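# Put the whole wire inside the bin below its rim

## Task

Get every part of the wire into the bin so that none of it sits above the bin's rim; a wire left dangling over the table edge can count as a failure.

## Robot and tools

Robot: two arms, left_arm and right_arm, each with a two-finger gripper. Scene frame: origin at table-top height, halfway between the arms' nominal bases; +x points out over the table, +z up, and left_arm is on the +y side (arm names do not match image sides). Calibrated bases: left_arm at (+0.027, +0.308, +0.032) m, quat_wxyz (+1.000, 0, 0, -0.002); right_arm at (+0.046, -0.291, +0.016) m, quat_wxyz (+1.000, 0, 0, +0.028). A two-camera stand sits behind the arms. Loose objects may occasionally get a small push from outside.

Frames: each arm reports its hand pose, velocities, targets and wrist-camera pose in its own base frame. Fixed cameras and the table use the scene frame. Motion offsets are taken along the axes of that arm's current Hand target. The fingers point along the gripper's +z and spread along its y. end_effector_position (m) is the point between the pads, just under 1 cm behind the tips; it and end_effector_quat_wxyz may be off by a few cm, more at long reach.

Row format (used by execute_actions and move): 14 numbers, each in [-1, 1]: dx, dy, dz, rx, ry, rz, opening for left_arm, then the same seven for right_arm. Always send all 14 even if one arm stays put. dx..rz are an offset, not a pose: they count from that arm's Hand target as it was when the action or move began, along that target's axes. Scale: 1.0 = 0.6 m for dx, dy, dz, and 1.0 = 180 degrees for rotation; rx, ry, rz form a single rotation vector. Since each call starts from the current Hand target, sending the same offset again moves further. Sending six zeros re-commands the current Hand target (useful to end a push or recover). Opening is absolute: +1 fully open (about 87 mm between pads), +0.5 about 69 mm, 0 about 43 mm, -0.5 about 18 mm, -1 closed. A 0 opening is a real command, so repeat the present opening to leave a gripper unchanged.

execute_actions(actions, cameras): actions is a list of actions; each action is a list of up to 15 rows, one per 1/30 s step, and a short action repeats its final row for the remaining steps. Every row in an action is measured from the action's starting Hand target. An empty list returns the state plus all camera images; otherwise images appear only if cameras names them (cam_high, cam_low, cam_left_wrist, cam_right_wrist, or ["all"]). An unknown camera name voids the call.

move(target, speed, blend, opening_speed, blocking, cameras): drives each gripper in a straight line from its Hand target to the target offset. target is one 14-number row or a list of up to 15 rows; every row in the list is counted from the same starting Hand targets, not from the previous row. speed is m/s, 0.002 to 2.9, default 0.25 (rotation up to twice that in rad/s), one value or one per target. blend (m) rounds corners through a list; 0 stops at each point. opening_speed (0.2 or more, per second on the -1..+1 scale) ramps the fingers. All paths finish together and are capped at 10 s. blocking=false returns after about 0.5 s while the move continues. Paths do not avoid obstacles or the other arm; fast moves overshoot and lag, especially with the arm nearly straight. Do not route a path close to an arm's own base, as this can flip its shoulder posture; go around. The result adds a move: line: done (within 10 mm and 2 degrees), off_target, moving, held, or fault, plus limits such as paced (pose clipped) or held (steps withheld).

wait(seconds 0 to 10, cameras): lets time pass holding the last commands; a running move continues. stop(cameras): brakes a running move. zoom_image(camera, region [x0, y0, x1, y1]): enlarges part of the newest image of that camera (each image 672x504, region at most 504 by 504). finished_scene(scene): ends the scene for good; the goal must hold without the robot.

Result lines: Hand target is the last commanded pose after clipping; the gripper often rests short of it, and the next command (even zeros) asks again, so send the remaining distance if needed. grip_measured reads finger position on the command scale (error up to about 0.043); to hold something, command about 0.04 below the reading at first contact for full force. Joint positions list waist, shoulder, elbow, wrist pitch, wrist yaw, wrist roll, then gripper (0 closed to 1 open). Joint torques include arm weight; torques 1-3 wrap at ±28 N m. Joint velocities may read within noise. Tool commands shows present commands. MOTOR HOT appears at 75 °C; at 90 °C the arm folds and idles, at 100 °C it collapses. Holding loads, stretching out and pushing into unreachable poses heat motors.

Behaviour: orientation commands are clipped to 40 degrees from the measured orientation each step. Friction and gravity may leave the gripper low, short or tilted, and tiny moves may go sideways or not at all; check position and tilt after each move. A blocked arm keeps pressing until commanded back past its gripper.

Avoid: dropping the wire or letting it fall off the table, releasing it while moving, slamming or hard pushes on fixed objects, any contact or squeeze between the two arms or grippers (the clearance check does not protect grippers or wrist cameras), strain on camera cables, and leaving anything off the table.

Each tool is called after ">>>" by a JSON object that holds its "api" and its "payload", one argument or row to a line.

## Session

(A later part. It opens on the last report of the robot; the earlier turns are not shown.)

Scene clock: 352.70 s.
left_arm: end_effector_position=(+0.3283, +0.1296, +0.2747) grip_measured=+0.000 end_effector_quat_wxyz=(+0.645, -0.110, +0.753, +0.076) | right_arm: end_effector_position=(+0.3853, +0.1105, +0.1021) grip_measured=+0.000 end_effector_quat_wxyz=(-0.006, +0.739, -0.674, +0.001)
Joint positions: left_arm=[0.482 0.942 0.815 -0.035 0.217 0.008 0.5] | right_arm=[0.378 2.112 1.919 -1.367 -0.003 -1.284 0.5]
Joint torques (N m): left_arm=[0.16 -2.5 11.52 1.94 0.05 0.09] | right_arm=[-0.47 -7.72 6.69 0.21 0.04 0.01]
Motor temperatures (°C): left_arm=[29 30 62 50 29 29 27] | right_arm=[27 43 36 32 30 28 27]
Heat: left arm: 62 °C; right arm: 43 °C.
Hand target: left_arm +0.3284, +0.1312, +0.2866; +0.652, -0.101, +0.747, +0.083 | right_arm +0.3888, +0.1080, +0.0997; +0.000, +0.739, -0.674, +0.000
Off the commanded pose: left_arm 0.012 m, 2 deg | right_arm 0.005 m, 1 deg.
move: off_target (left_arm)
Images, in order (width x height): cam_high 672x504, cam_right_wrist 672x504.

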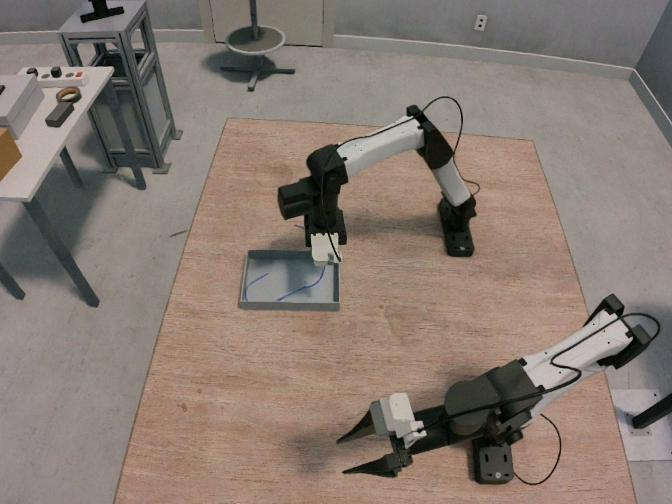

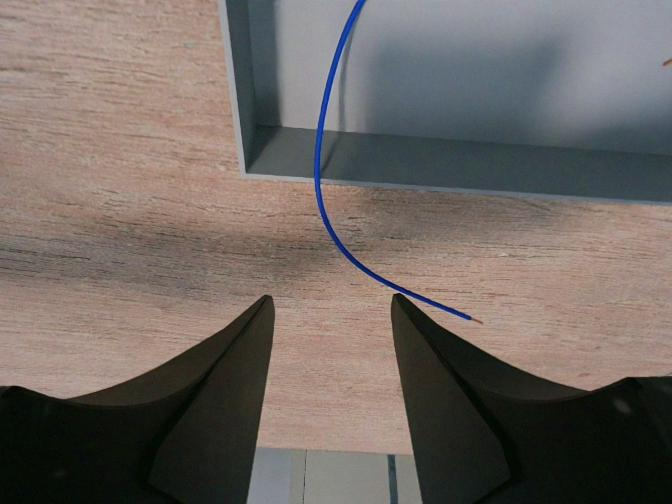

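>>> {"api": "move", "payload": {
  "target": [
    [0,0,0,0,0,0,0,-0.07,0,0.05,0,0,0,0.0]
  ],
  "speed": 0.1,
  "cameras": ["cam_low","cam_high","cam_right_wrist"]
}}

>>> {"api": "zoom_image", "payload": {
  "camera": "cam_low",
  "region": [260, 190, 420, 310]
}}

Scene clock: 378.20 s.
left_arm: end_effector_position=(+0.3283, +0.1296, +0.2747) grip_measured=+0.000 end_effector_quat_wxyz=(+0.645, -0.110, +0.753, +0.076) | right_arm: end_effector_position=(+0.3831, +0.1485, +0.0774) grip_measured=+0.000 end_effector_quat_wxyz=(-0.004, +0.740, -0.673, +0.000)
Joint positions: left_arm=[0.482 0.942 0.815 -0.035 0.217 0.008 0.5] | right_arm=[0.463 2.174 1.919 -1.308 -0.003 -1.203 0.5]
Joint torques (N m): left_arm=[0.16 -2.5 11.52 1.94 0.05 0.09] | right_arm=[0.21 -8.16 5.27 0.45 0.1 0.1]
Motor temperatures (°C): left_arm=[29 30 63 50 29 29 27] | right_arm=[27 41 36 30 30 28 27]
Heat: left arm: 63 °C; right arm: 41 °C.
Hand target: left_arm +0.3284, +0.1312, +0.2866; +0.652, -0.101, +0.747, +0.083 | right_arm +0.3850, +0.1499, +0.0698; +0.000, +0.739, -0.674, +0.000
Off the commanded pose: left_arm 0.012 m, 2 deg | right_arm 0.008 m, 1 deg.
move: off_target (left_arm)
Images, in order (width x height): cam_high 672x504, cam_low 672x504, cam_right_wrist 672x504.

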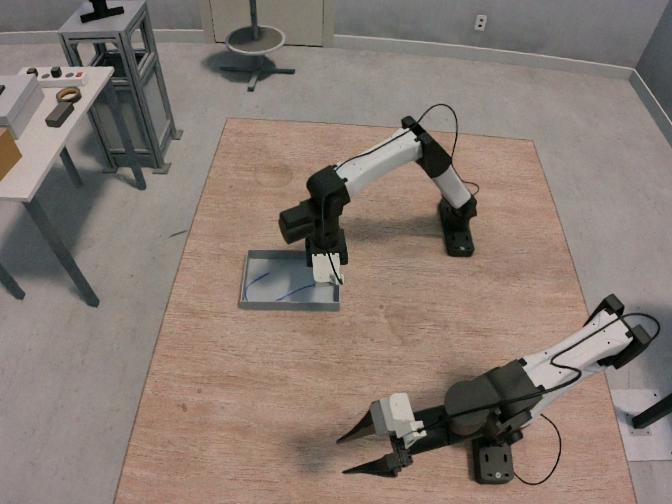

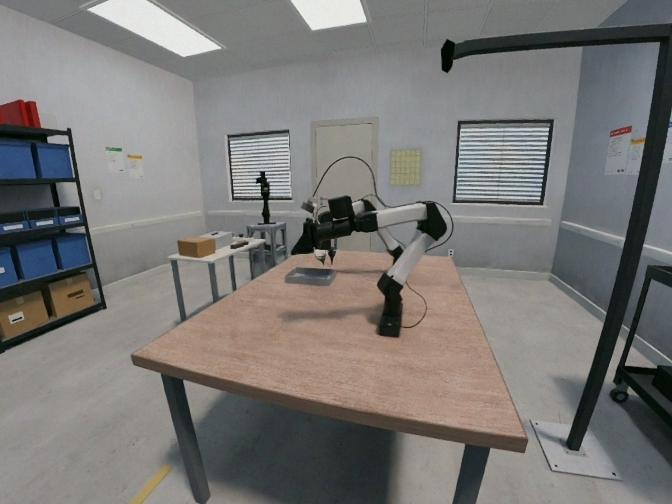

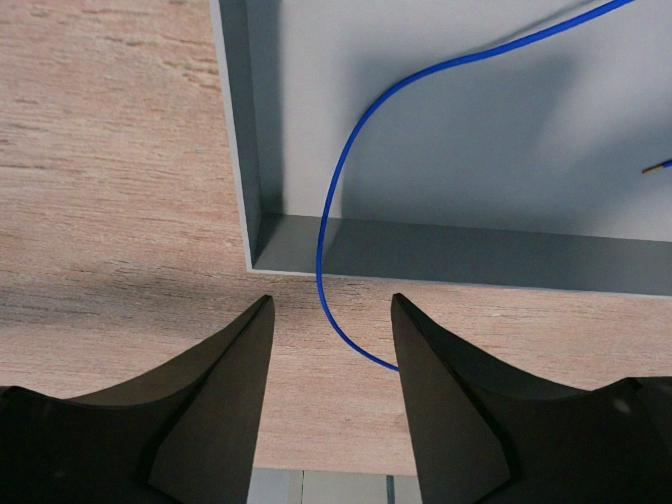

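Scaled by 3.150 from the camera's 672x504 image, which has a finer 960x720 frame.

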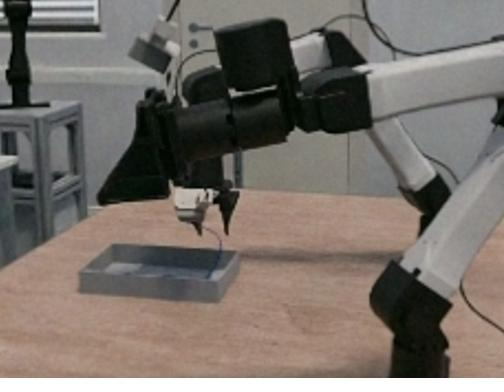

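>>> {"api": "move", "payload": {
  "target": [
    [0,0,0,0,0,0,0,-0.017,0.004,0,0,0,0,-0.25],
    [0,0,0,0,0,0,0,-0.017,0.004,0.075,0,0,0,-0.25]
  ],
  "speed": 0.06,
  "cameras": ["cam_low","cam_right_wrist"]
}}

Scene clock: 388.77 s.
left_arm: end_effector_position=(+0.3283, +0.1296, +0.2747) grip_measured=+0.000 end_effector_quat_wxyz=(+0.645, -0.110, +0.753, +0.076) | right_arm: end_effector_position=(+0.3845, +0.1595, +0.0362) grip_measured=-0.250 end_effector_quat_wxyz=(-0.011, +0.739, -0.674, +0.002)
Joint positions: left_arm=[0.482 0.942 0.815 -0.035 0.217 0.008 0.5] | right_arm=[0.485 2.203 1.802 -1.147 -0.003 -1.178 0.375]
Joint torques (N m): left_arm=[0.16 -2.5 11.54 1.94 0.05 0.09] | right_arm=[0.81 -8.47 3.81 0.52 0.08 0.13]
Motor temperatures (°C): left_arm=[29 30 64 50 29 29 27] | right_arm=[27 41 36 30 30 28 27]
Heat: left arm: 64 °C; right arm: 41 °C.
Hand target: left_arm +0.3284, +0.1312, +0.2866; +0.652, -0.101, +0.747, +0.083 | right_arm +0.3816, +0.1599, +0.0247; +0.000, +0.739, -0.674, +0.000
Off the commanded pose: left_arm 0.012 m, 2 deg | right_arm 0.012 m, 1 deg.
move: off_target (left_arm, right_arm)
Images, in order (width x height): cam_low 672x504, cam_right_wrist 672x504.

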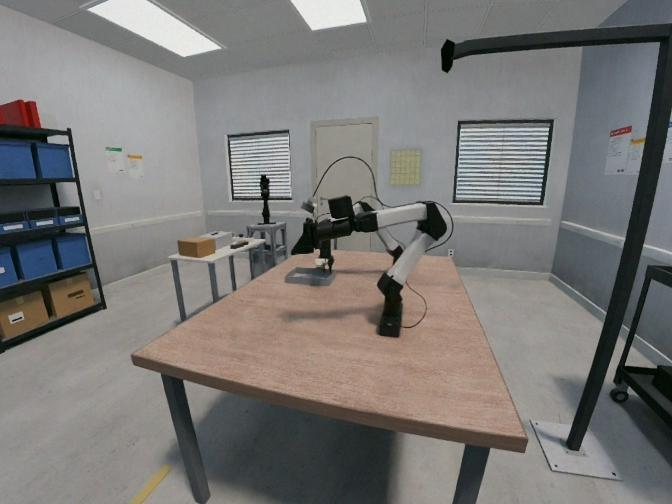

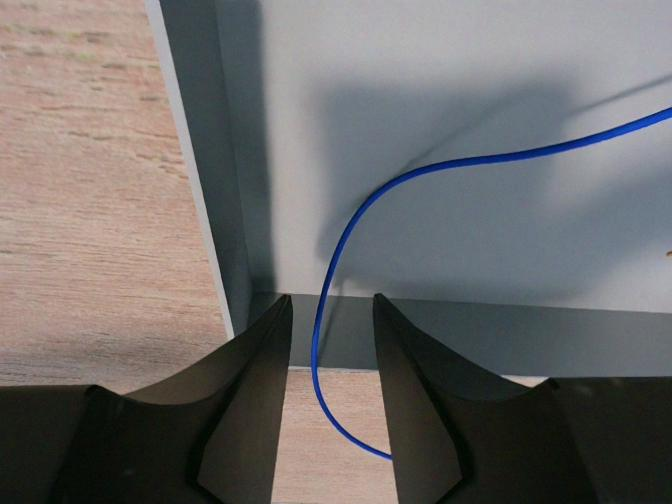

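>>> {"api": "move", "payload": {
  "target": [
    [0,0,0,0,0,0,0.012,0,0,0.012,0,0,0,-1]
  ],
  "speed": 0.06,
  "opening_speed": 1,
  "cameras": ["cam_right_wrist"]
}}

Scene clock: 403.40 s.
left_arm: end_effector_position=(+0.3283, +0.1296, +0.2747) grip_measured=+0.012 end_effector_quat_wxyz=(+0.645, -0.110, +0.753, +0.076) | right_arm: end_effector_position=(+0.3855, +0.1600, +0.0318) grip_measured=-0.979 end_effector_quat_wxyz=(-0.015, +0.739, -0.674, +0.004)
Joint positions: left_arm=[0.482 0.942 0.815 -0.035 0.217 0.008 0.506] | right_arm=[0.485 2.203 1.784 -1.122 -0.003 -1.178 0.01]
Joint torques (N m): left_arm=[0.16 -2.48 11.52 1.94 0.06 0.09] | right_arm=[0.84 -7.8 3.85 0.51 0.04 0.07]
Motor temperatures (°C): left_arm=[29 30 64 51 29 29 27] | right_arm=[27 42 35 30 30 28 27]
Heat: left arm: 64 °C; right arm: 42 °C.
Hand target: left_arm +0.3284, +0.1312, +0.2866; +0.652, -0.101, +0.747, +0.083 | right_arm +0.3816, +0.1599, +0.0176; +0.000, +0.739, -0.674, +0.000
Off the commanded pose: left_arm 0.012 m, 2 deg | right_arm 0.015 m, 2 deg.
move: off_target (left_arm, right_arm)
Images, in order (width x height): cam_right_wrist 672x504.

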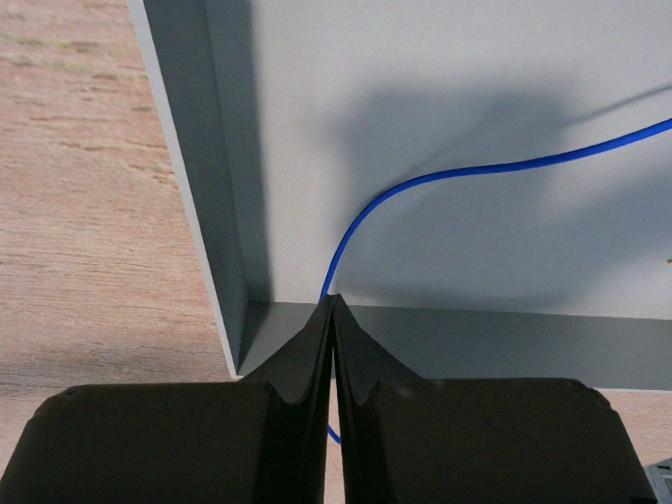

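>>> {"api": "move", "payload": {
  "target": [
    [0,0,0,0,0,0,0.012,0,0,-0.15,0,0,0,-1],
    [0,0,0,0,0,0,0.012,-0.12,-0.01,-0.15,0,0,0,-1]
  ],
  "speed": 0.08,
  "cameras": ["cam_low","cam_high","cam_right_wrist"]
}}

>>> {"api": "zoom_image", "payload": {
  "camera": "cam_low",
  "region": [260, 190, 420, 310]
}}

>>> {"api": "zoom_image", "payload": {
  "camera": "cam_high",
  "region": [200, 160, 400, 360]
}}

Scene clock: 414.07 s.
left_arm: end_effector_position=(+0.3283, +0.1296, +0.2747) grip_measured=+0.012 end_effector_quat_wxyz=(+0.645, -0.110, +0.753, +0.076) | right_arm: end_effector_position=(+0.3804, +0.2307, +0.1124) grip_measured=-0.979 end_effector_quat_wxyz=(-0.021, +0.740, -0.672, +0.003)
Joint positions: left_arm=[0.482 0.942 0.815 -0.035 0.217 0.008 0.506] | right_arm=[0.625 2.379 2.407 -1.557 -0.003 -1.043 0.01]
Joint torques (N m): left_arm=[0.16 -2.48 11.54 1.94 0.05 0.09] | right_arm=[0.84 -8.84 6.39 0.33 0.08 0.12]
Motor temperatures (°C): left_arm=[29 30 65 51 29 29 27] | right_arm=[27 42 35 30 30 28 27]
Heat: left arm: 65 °C; right arm: 42 °C.
Hand target: left_arm +0.3284, +0.1312, +0.2866; +0.652, -0.101, +0.747, +0.083 | right_arm +0.3811, +0.2321, +0.1076; +0.000, +0.739, -0.674, +0.000
Off the commanded pose: left_arm 0.012 m, 2 deg | right_arm 0.005 m, 2 deg.
joint sent to its limit (right arm) — joint 4 (wrist pitch), lower limit. The joint targets still meet the commanded pose.
move: off_target (left_arm)
Images, in order (width x height): cam_high 672x504, cam_low 672x504, cam_right_wrist 672x504.

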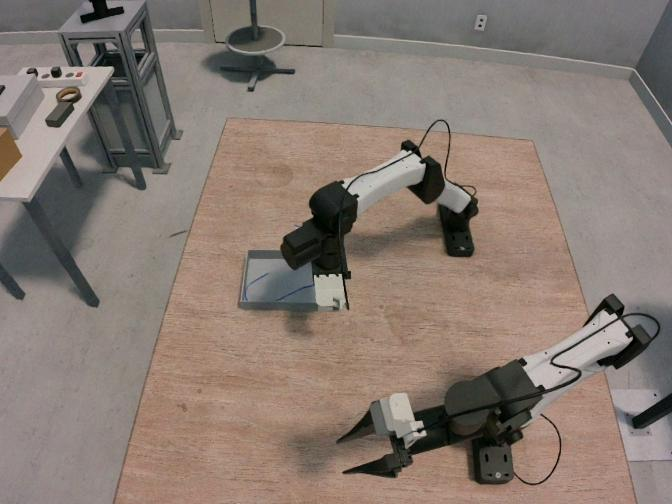

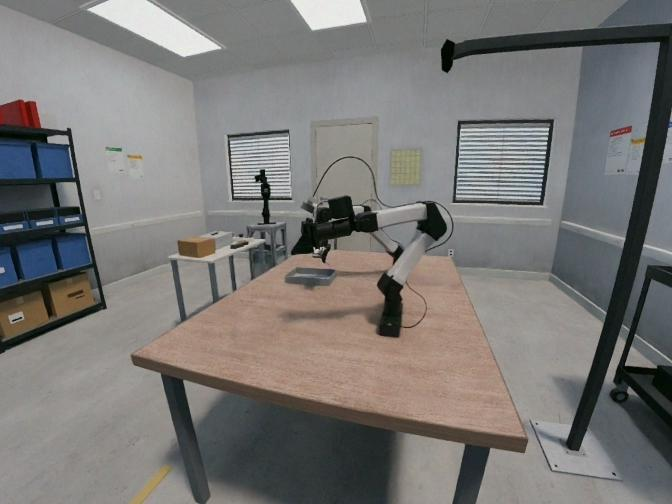

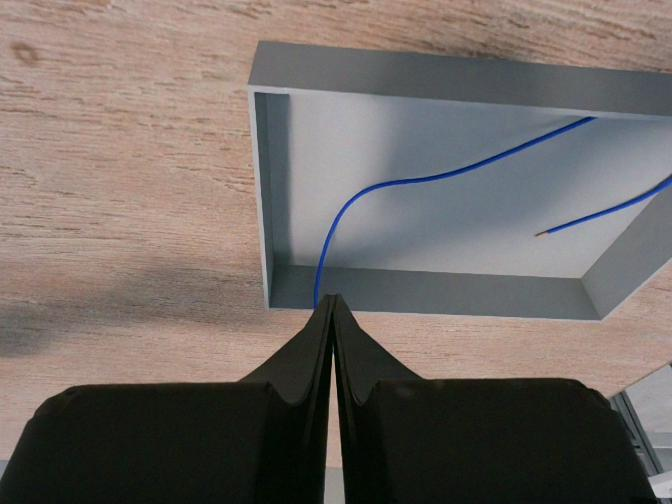

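Scaled by 3.150 from the camera's 672x504 image, which has a finer 960x720 frame.

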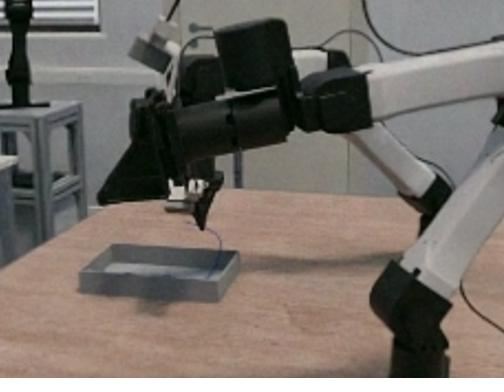

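Scaled by 2.520 from the camera's 672x504 image, which has a finer 960x720 frame.

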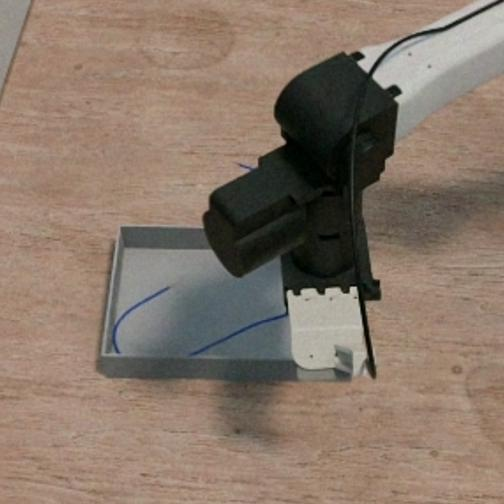

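>>> {"api": "move", "payload": {
  "target": [
    [0,0,0,0,0,0,0.012,0.086,0.008,0.0,0,0,0,-0.25],
    [0,0,0,0,0,0,0.012,0.086,0.008,0.15,0,0,0,-0.25]
  ],
  "speed": 0.08,
  "cameras": ["cam_right_wrist"]
}}

Scene clock: 429.80 s.
left_arm: end_effector_position=(+0.3283, +0.1296, +0.2747) grip_measured=+0.012 end_effector_quat_wxyz=(+0.645, -0.110, +0.753, +0.076) | right_arm: end_effector_position=(+0.3793, +0.1817, +0.0122) grip_measured=-0.250 end_effector_quat_wxyz=(+0.009, +0.737, -0.675, -0.004)
Joint positions: left_arm=[0.482 0.942 0.815 -0.035 0.217 0.008 0.506] | right_arm=[0.535 2.293 1.852 -1.149 -0.003 -1.123 0.375]
Joint torques (N m): left_arm=[0.16 -2.48 11.52 1.94 0.06 0.09] | right_arm=[0.09 -12.08 3.86 0.44 0.06 -0.01]
Motor temperatures (°C): left_arm=[29 30 65 51 29 29 27] | right_arm=[27 44 36 30 30 28 27]
Heat: left arm: 65 °C; right arm: 44 °C.
Hand target: left_arm +0.3284, +0.1312, +0.2866; +0.652, -0.101, +0.747, +0.083 | right_arm +0.3810, +0.1803, +0.0176; +0.000, +0.739, -0.674, +0.000
Off the commanded pose: left_arm 0.012 m, 2 deg | right_arm 0.006 m, 1 deg.
move: off_target (left_arm)
Images, in order (width x height): cam_right_wrist 672x504.

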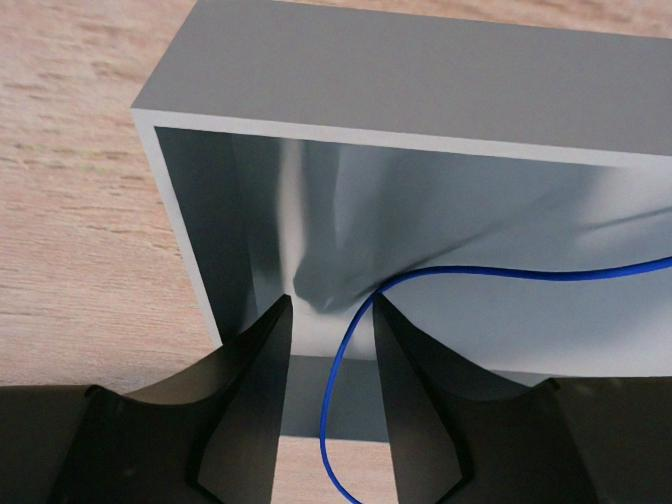

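>>> {"api": "move", "payload": {
  "target": [
    [0,0,0,0,0,0,0.012,0.025,0.002,0.012,0,0,0,-0.25]
  ],
  "speed": 0.06
}}

>>> {"api": "move", "payload": {
  "target": [
    [0,0,0,0,0,0,0.012,0,0,0,0,0,0,-1]
  ],
  "speed": 0.06,
  "opening_speed": 1,
  "cameras": ["cam_right_wrist"]
}}

Scene clock: 437.43 s.
left_arm: end_effector_position=(+0.3283, +0.1296, +0.2747) grip_measured=+0.012 end_effector_quat_wxyz=(+0.645, -0.110, +0.753, +0.076) | right_arm: end_effector_position=(+0.3807, +0.1686, +0.0060) grip_measured=-0.250 end_effector_quat_wxyz=(+0.006, +0.738, -0.674, -0.002)
Joint positions: left_arm=[0.482 0.942 0.815 -0.035 0.217 0.008 0.506] | right_arm=[0.509 2.269 1.787 -1.101 0 -1.153 0.375]
Joint torques (N m): left_arm=[0.16 -2.48 11.54 1.94 0.06 0.09] | right_arm=[-0.59 -11.66 3.41 0.4 0.12 -0.04]
Motor temperatures (°C): left_arm=[29 30 66 51 29 29 27] | right_arm=[27 46 35 30 30 28 27]
Heat: left arm: 66 °C; right arm: 46 °C.
Hand target: left_arm +0.3284, +0.1312, +0.2866; +0.652, -0.101, +0.747, +0.083 | right_arm +0.3812, +0.1652, +0.0103; +0.000, +0.739, -0.674, +0.000
Off the commanded pose: left_arm 0.012 m, 2 deg | right_arm 0.006 m, 1 deg.
move: off_target (left_arm)

Scene clock: 438.40 s.
left_arm: end_effector_position=(+0.3283, +0.1296, +0.2747) grip_measured=+0.012 end_effector_quat_wxyz=(+0.645, -0.110, +0.753, +0.076) | right_arm: end_effector_position=(+0.3814, +0.1689, +0.0060) grip_measured=-0.945 end_effector_quat_wxyz=(+0.005, +0.739, -0.674, -0.001)
Joint positions: left_arm=[0.482 0.942 0.815 -0.035 0.217 0.008 0.506] | right_arm=[0.509 2.269 1.787 -1.098 0 -1.154 0.027]
Joint torques (N m): left_arm=[0.16 -2.48 11.54 1.94 0.05 0.08] | right_arm=[-0.32 -11.88 3.3 0.45 0.05 0]
Motor temperatures (°C): left_arm=[29 30 66 51 29 29 27] | right_arm=[27 46 35 30 30 28 27]
Heat: left arm: 66 °C; right arm: 46 °C.
Hand target: left_arm +0.3284, +0.1312, +0.2866; +0.652, -0.101, +0.747, +0.083 | right_arm +0.3811, +0.1652, +0.0103; +0.000, +0.739, -0.674, +0.000
Off the commanded pose: left_arm 0.012 m, 2 deg | right_arm 0.006 m, 1 deg.
move: off_target (left_arm)
Images, in order (width x height): cam_right_wrist 672x504.

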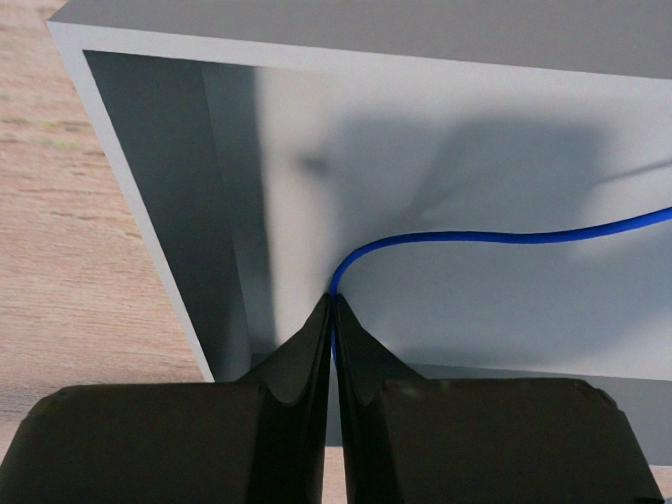

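>>> {"api": "move", "payload": {
  "target": [
    [0,0,0,0,0,0,0.012,0,0,-0.15,0,0,0,-1],
    [0,0,0,0,0,0,0.012,-0.08,-0.041,-0.2,0,0,-0.25,-1]
  ],
  "speed": 0.1,
  "cameras": ["cam_low","cam_high","cam_right_wrist"]
}}

>>> {"api": "zoom_image", "payload": {
  "camera": "cam_low",
  "region": [260, 190, 420, 310]
}}

>>> {"api": "zoom_image", "payload": {
  "camera": "cam_high",
  "region": [200, 160, 400, 360]
}}

Scene clock: 454.73 s.
left_arm: end_effector_position=(+0.3283, +0.1296, +0.2747) grip_measured=+0.012 end_effector_quat_wxyz=(+0.645, -0.110, +0.753, +0.076) | right_arm: end_effector_position=(+0.4011, +0.2112, +0.1326) grip_measured=-0.945 end_effector_quat_wxyz=(-0.012, +0.938, -0.347, +0.010)
Joint positions: left_arm=[0.482 0.942 0.815 -0.035 0.217 0.008 0.506] | right_arm=[0.573 2.26 2.278 -1.557 0 -1.86 0.027]
Joint torques (N m): left_arm=[0.16 -2.5 11.52 1.94 0.06 0.09] | right_arm=[1.22 -8.5 6.48 0.28 0.06 -0.05]
Motor temperatures (°C): left_arm=[29 30 66 51 29 29 27] | right_arm=[27 47 36 30 30 28 27]
Heat: left arm: 66 °C; right arm: 47 °C.
Hand target: left_arm +0.3284, +0.1312, +0.2866; +0.652, -0.101, +0.747, +0.083 | right_arm +0.4013, +0.2152, +0.1304; +0.000, +0.940, -0.340, +0.000
Off the commanded pose: left_arm 0.012 m, 2 deg | right_arm 0.005 m, 2 deg.
joint sent to its limit (right arm) — joint 4 (wrist pitch), lower limit. The joint targets still meet the commanded pose.
move: off_target (left_arm)
Images, in order (width x height): cam_high 672x504, cam_low 672x504, cam_right_wrist 672x504.

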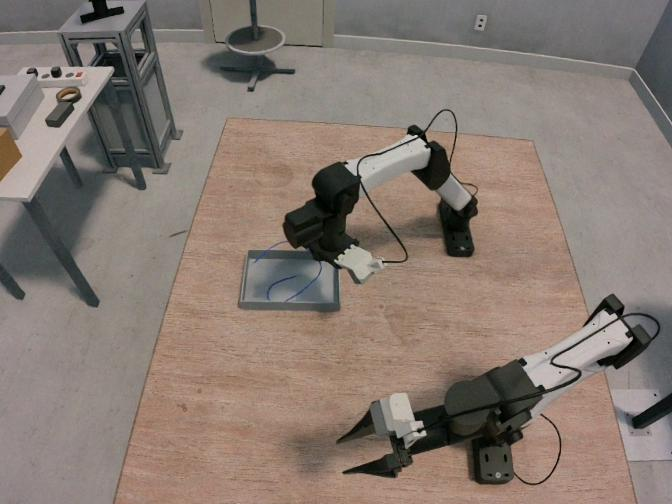

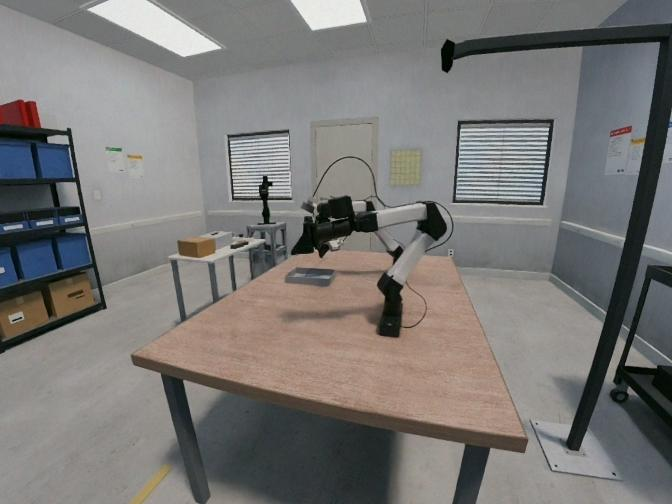

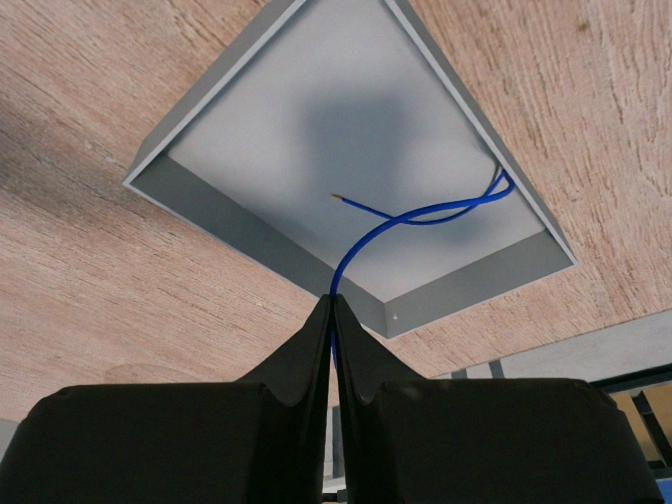

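Scaled by 3.150 from the camera's 672x504 image, which has a finer 960x720 frame.

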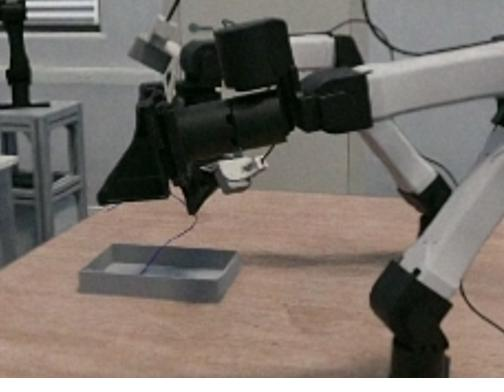

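Scaled by 2.520 from the camera's 672x504 image, which has a finer 960x720 frame.

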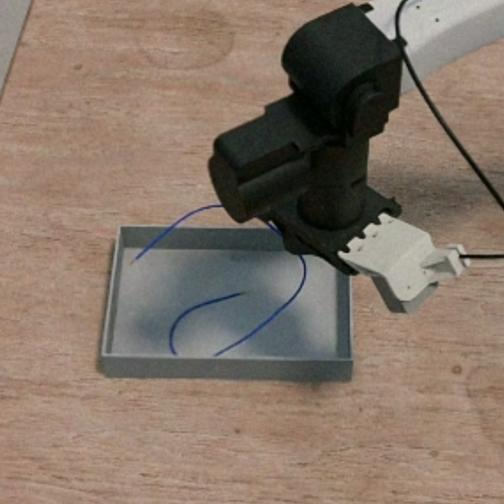

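>>> {"api": "move", "payload": {
  "target": [
    [0,0,0,0,0,0,0.012,0.013,-0.011,0.175,0,0,0,-1]
  ],
  "speed": 0.08,
  "cameras": ["cam_low","cam_high","cam_right_wrist"]
}}

>>> {"api": "zoom_image", "payload": {
  "camera": "cam_low",
  "region": [260, 190, 420, 310]
}}

>>> {"api": "zoom_image", "payload": {
  "camera": "cam_high",
  "region": [200, 160, 400, 360]
}}

Scene clock: 466.40 s.
left_arm: end_effector_position=(+0.3283, +0.1296, +0.2747) grip_measured=+0.012 end_effector_quat_wxyz=(+0.645, -0.110, +0.753, +0.076) | right_arm: end_effector_position=(+0.4116, +0.2181, +0.0376) grip_measured=-0.945 end_effector_quat_wxyz=(-0.008, +0.940, -0.342, +0.006)
Joint positions: left_arm=[0.482 0.942 0.815 -0.035 0.217 0.008 0.506] | right_arm=[0.573 2.298 1.963 -1.215 0 -1.871 0.027]
Joint torques (N m): left_arm=[0.16 -2.48 11.54 1.94 0.05 0.08] | right_arm=[-0.29 -8.69 3.92 0.48 0.02 -0.04]
Motor temperatures (°C): left_arm=[29 30 67 51 29 29 27] | right_arm=[27 48 36 29 30 28 28]
Heat: left arm: 67 °C; right arm: 48 °C.
Hand target: left_arm +0.3284, +0.1312, +0.2866; +0.652, -0.101, +0.747, +0.083 | right_arm +0.4115, +0.2153, +0.0254; +0.000, +0.940, -0.340, +0.000
Off the commanded pose: left_arm 0.012 m, 2 deg | right_arm 0.013 m, 1 deg.
move: off_target (left_arm, right_arm)
Images, in order (width x height): cam_high 672x504, cam_low 672x504, cam_right_wrist 672x504.

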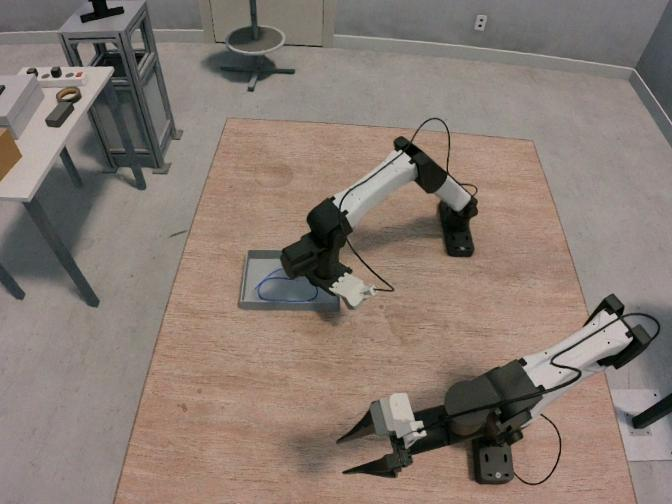

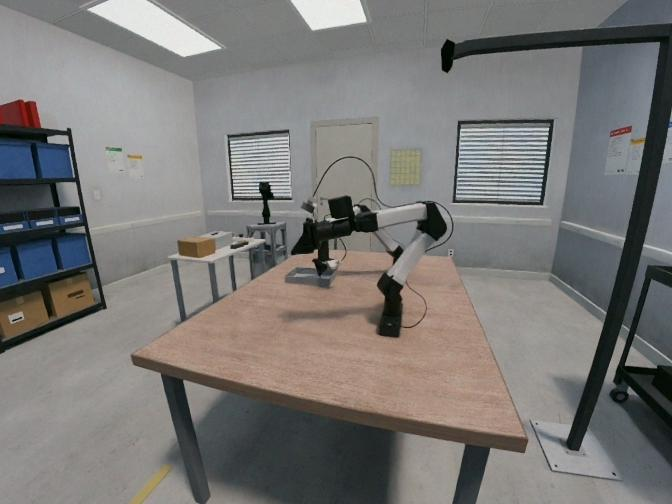

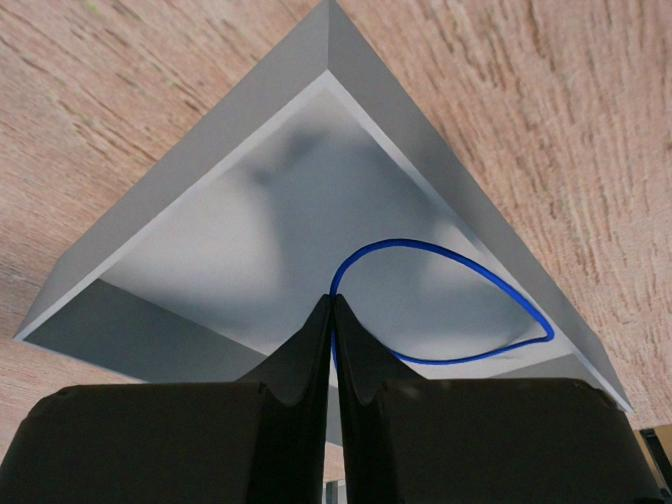

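Scaled by 3.150 from the camera's 672x504 image, which has a finer 960x720 frame.

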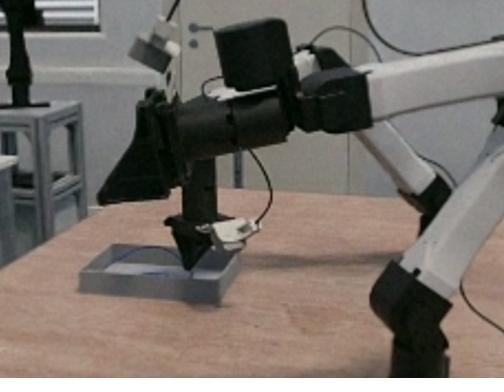

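Scaled by 2.520 from the camera's 672x504 image, which has a finer 960x720 frame.

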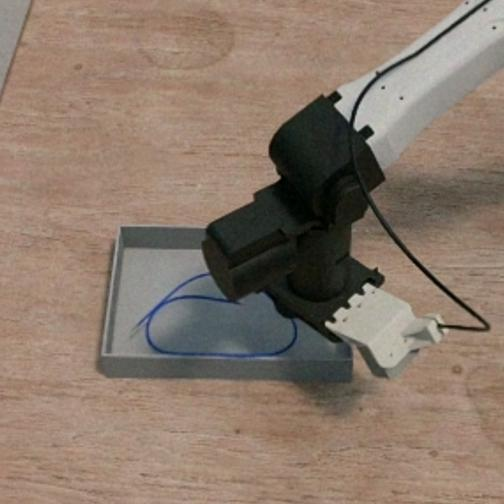

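>>> {"api": "move", "payload": {
  "target": [
    [0,0,0,0,0,0,0.012,0.0,0,0.035,0,0,0,-1]
  ],
  "speed": 0.06
}}

>>> {"api": "move", "payload": {
  "target": [
    [0,0,0,0,0,0,0.012,0,0,0,0,0,0,-0.5]
  ],
  "speed": 0.06,
  "opening_speed": 0.5
}}

>>> {"api": "move", "payload": {
  "target": [
    [0,0,0,0,0,0,0.012,0,0,-0.2,0,0,0,-0.5],
    [0,0,0,0,0,0,0.012,-0.2,0.1,-0.22,0,0,0,-0.5]
  ],
  "speed": 0.12,
  "cameras": ["cam_low","cam_high","cam_right_wrist"]
}}

>>> {"api": "zoom_image", "payload": {
  "camera": "cam_low",
  "region": [275, 250, 345, 300]
}}

>>> {"api": "zoom_image", "payload": {
  "camera": "cam_high",
  "region": [220, 220, 360, 330]
}}

Scene clock: 476.60 s.
left_arm: end_effector_position=(+0.3283, +0.1296, +0.2747) grip_measured=+0.012 end_effector_quat_wxyz=(+0.645, -0.110, +0.753, +0.076) | right_arm: end_effector_position=(+0.4124, +0.2187, +0.0177) grip_measured=-0.945 end_effector_quat_wxyz=(-0.009, +0.940, -0.341, +0.007)
Joint positions: left_arm=[0.482 0.942 0.815 -0.035 0.217 0.008 0.506] | right_arm=[0.573 2.312 1.906 -1.142 0 -1.872 0.027]
Joint torques (N m): left_arm=[0.16 -2.48 11.52 1.94 0.06 0.08] | right_arm=[-0.1 -8.81 3.89 0.45 0.05 -0.04]
Motor temperatures (°C): left_arm=[29 30 67 51 29 29 27] | right_arm=[27 47 36 29 30 28 28]
Heat: left arm: 67 °C; right arm: 47 °C.
Hand target: left_arm +0.3284, +0.1312, +0.2866; +0.652, -0.101, +0.747, +0.083 | right_arm +0.4115, +0.2153, +0.0044; +0.000, +0.940, -0.340, +0.000
Off the commanded pose: left_arm 0.012 m, 2 deg | right_arm 0.014 m, 1 deg.
move: off_target (left_arm, right_arm)

Scene clock: 477.80 s.
left_arm: end_effector_position=(+0.3283, +0.1296, +0.2747) grip_measured=+0.012 end_effector_quat_wxyz=(+0.645, -0.110, +0.753, +0.076) | right_arm: end_effector_position=(+0.4128, +0.2189, +0.0177) grip_measured=-0.500 end_effector_quat_wxyz=(-0.010, +0.940, -0.341, +0.008)
Joint positions: left_arm=[0.482 0.942 0.815 -0.035 0.217 0.008 0.506] | right_arm=[0.573 2.312 1.906 -1.141 0 -1.872 0.25]
Joint torques (N m): left_arm=[0.16 -2.5 11.52 1.94 0.05 0.09] | right_arm=[-0.16 -8.88 3.97 0.44 0.06 -0.01]
Motor temperatures (°C): left_arm=[29 30 67 51 29 29 27] | right_arm=[27 47 36 29 30 28 28]
Heat: left arm: 67 °C; right arm: 47 °C.
Hand target: left_arm +0.3284, +0.1312, +0.2866; +0.652, -0.101, +0.747, +0.083 | right_arm +0.4115, +0.2153, +0.0044; +0.000, +0.940, -0.340, +0.000
Off the commanded pose: left_arm 0.012 m, 2 deg | right_arm 0.014 m, 1 deg.
move: off_target (left_arm, right_arm)

Scene clock: 481.17 s.
left_arm: end_effector_position=(+0.3283, +0.1296, +0.2747) grip_measured=+0.012 end_effector_quat_wxyz=(+0.645, -0.110, +0.753, +0.076) | right_arm: end_effector_position=(+0.2824, +0.2464, +0.1293) grip_measured=-0.500 end_effector_quat_wxyz=(+0.013, +0.941, -0.338, -0.005)
Joint positions: left_arm=[0.482 0.942 0.815 -0.035 0.217 0.008 0.506] | right_arm=[0.829 1.983 1.836 -1.45 0 -1.623 0.25]
Joint torques (N m): left_arm=[0.16 -2.5 11.54 1.94 0.05 0.09] | right_arm=[0.58 -10.58 3.47 0.38 0.02 0.11]
Motor temperatures (°C): left_arm=[29 30 67 51 29 29 27] | right_arm=[27 47 36 29 30 28 28]
Heat: left arm: 67 °C; right arm: 47 °C.
Hand target: left_arm +0.3284, +0.1312, +0.2866; +0.652, -0.101, +0.747, +0.083 | right_arm +0.2808, +0.2460, +0.1364; +0.000, +0.940, -0.340, +0.000
Off the commanded pose: left_arm 0.012 m, 2 deg | right_arm 0.007 m, 2 deg.
move: off_target (left_arm)
Images, in order (width x height): cam_high 672x504, cam_low 672x504, cam_right_wrist 672x504.

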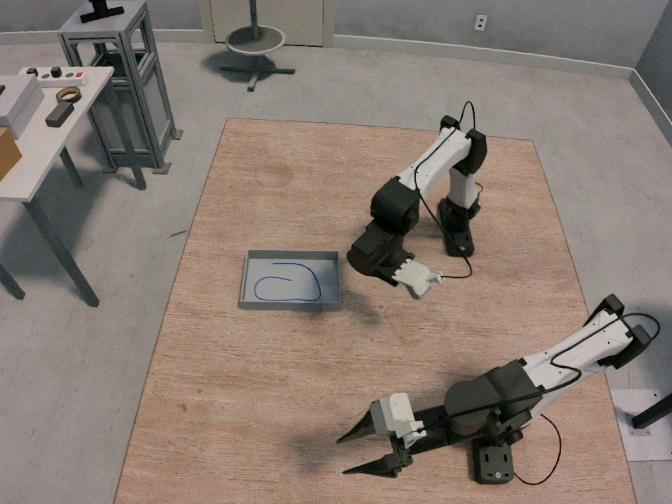

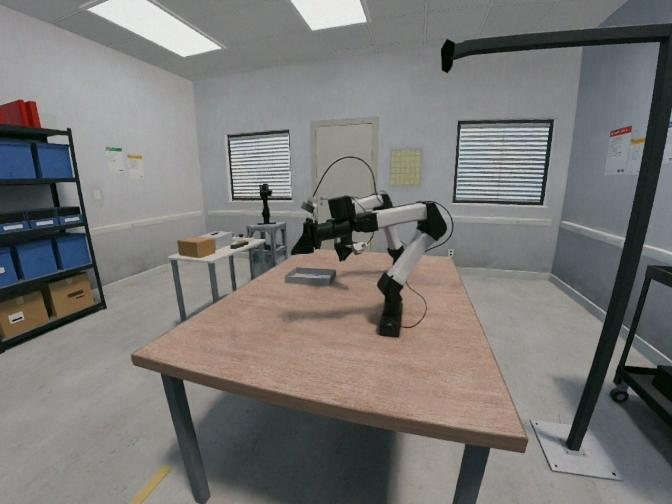

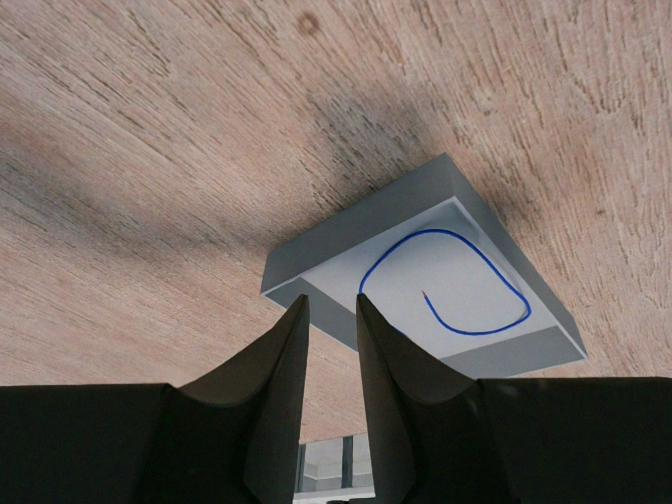

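Scaled by 7.200 from the camera's 672x504 image, which has a finer 960x720 frame.

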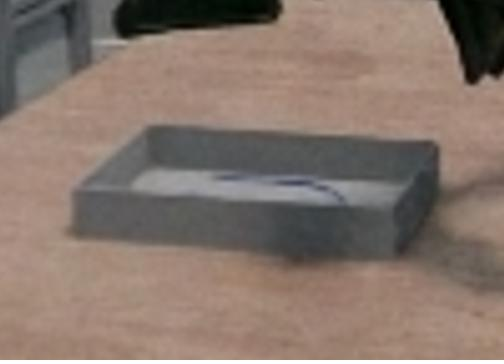

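Scaled by 3.600 from the camera's 672x504 image, which has a finer 960x720 frame.

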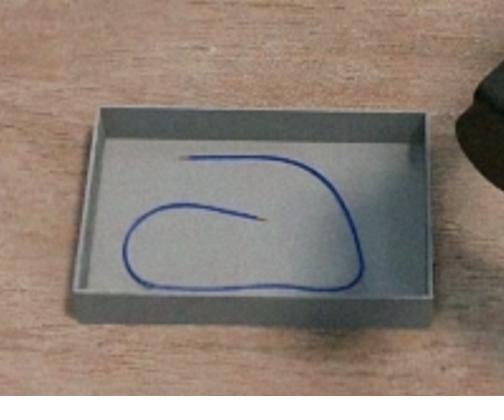

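All below the rim.

>>> {"api": "finished_scene", "payload": {
  "scene": 2
}}

The scene is finished: the task was done.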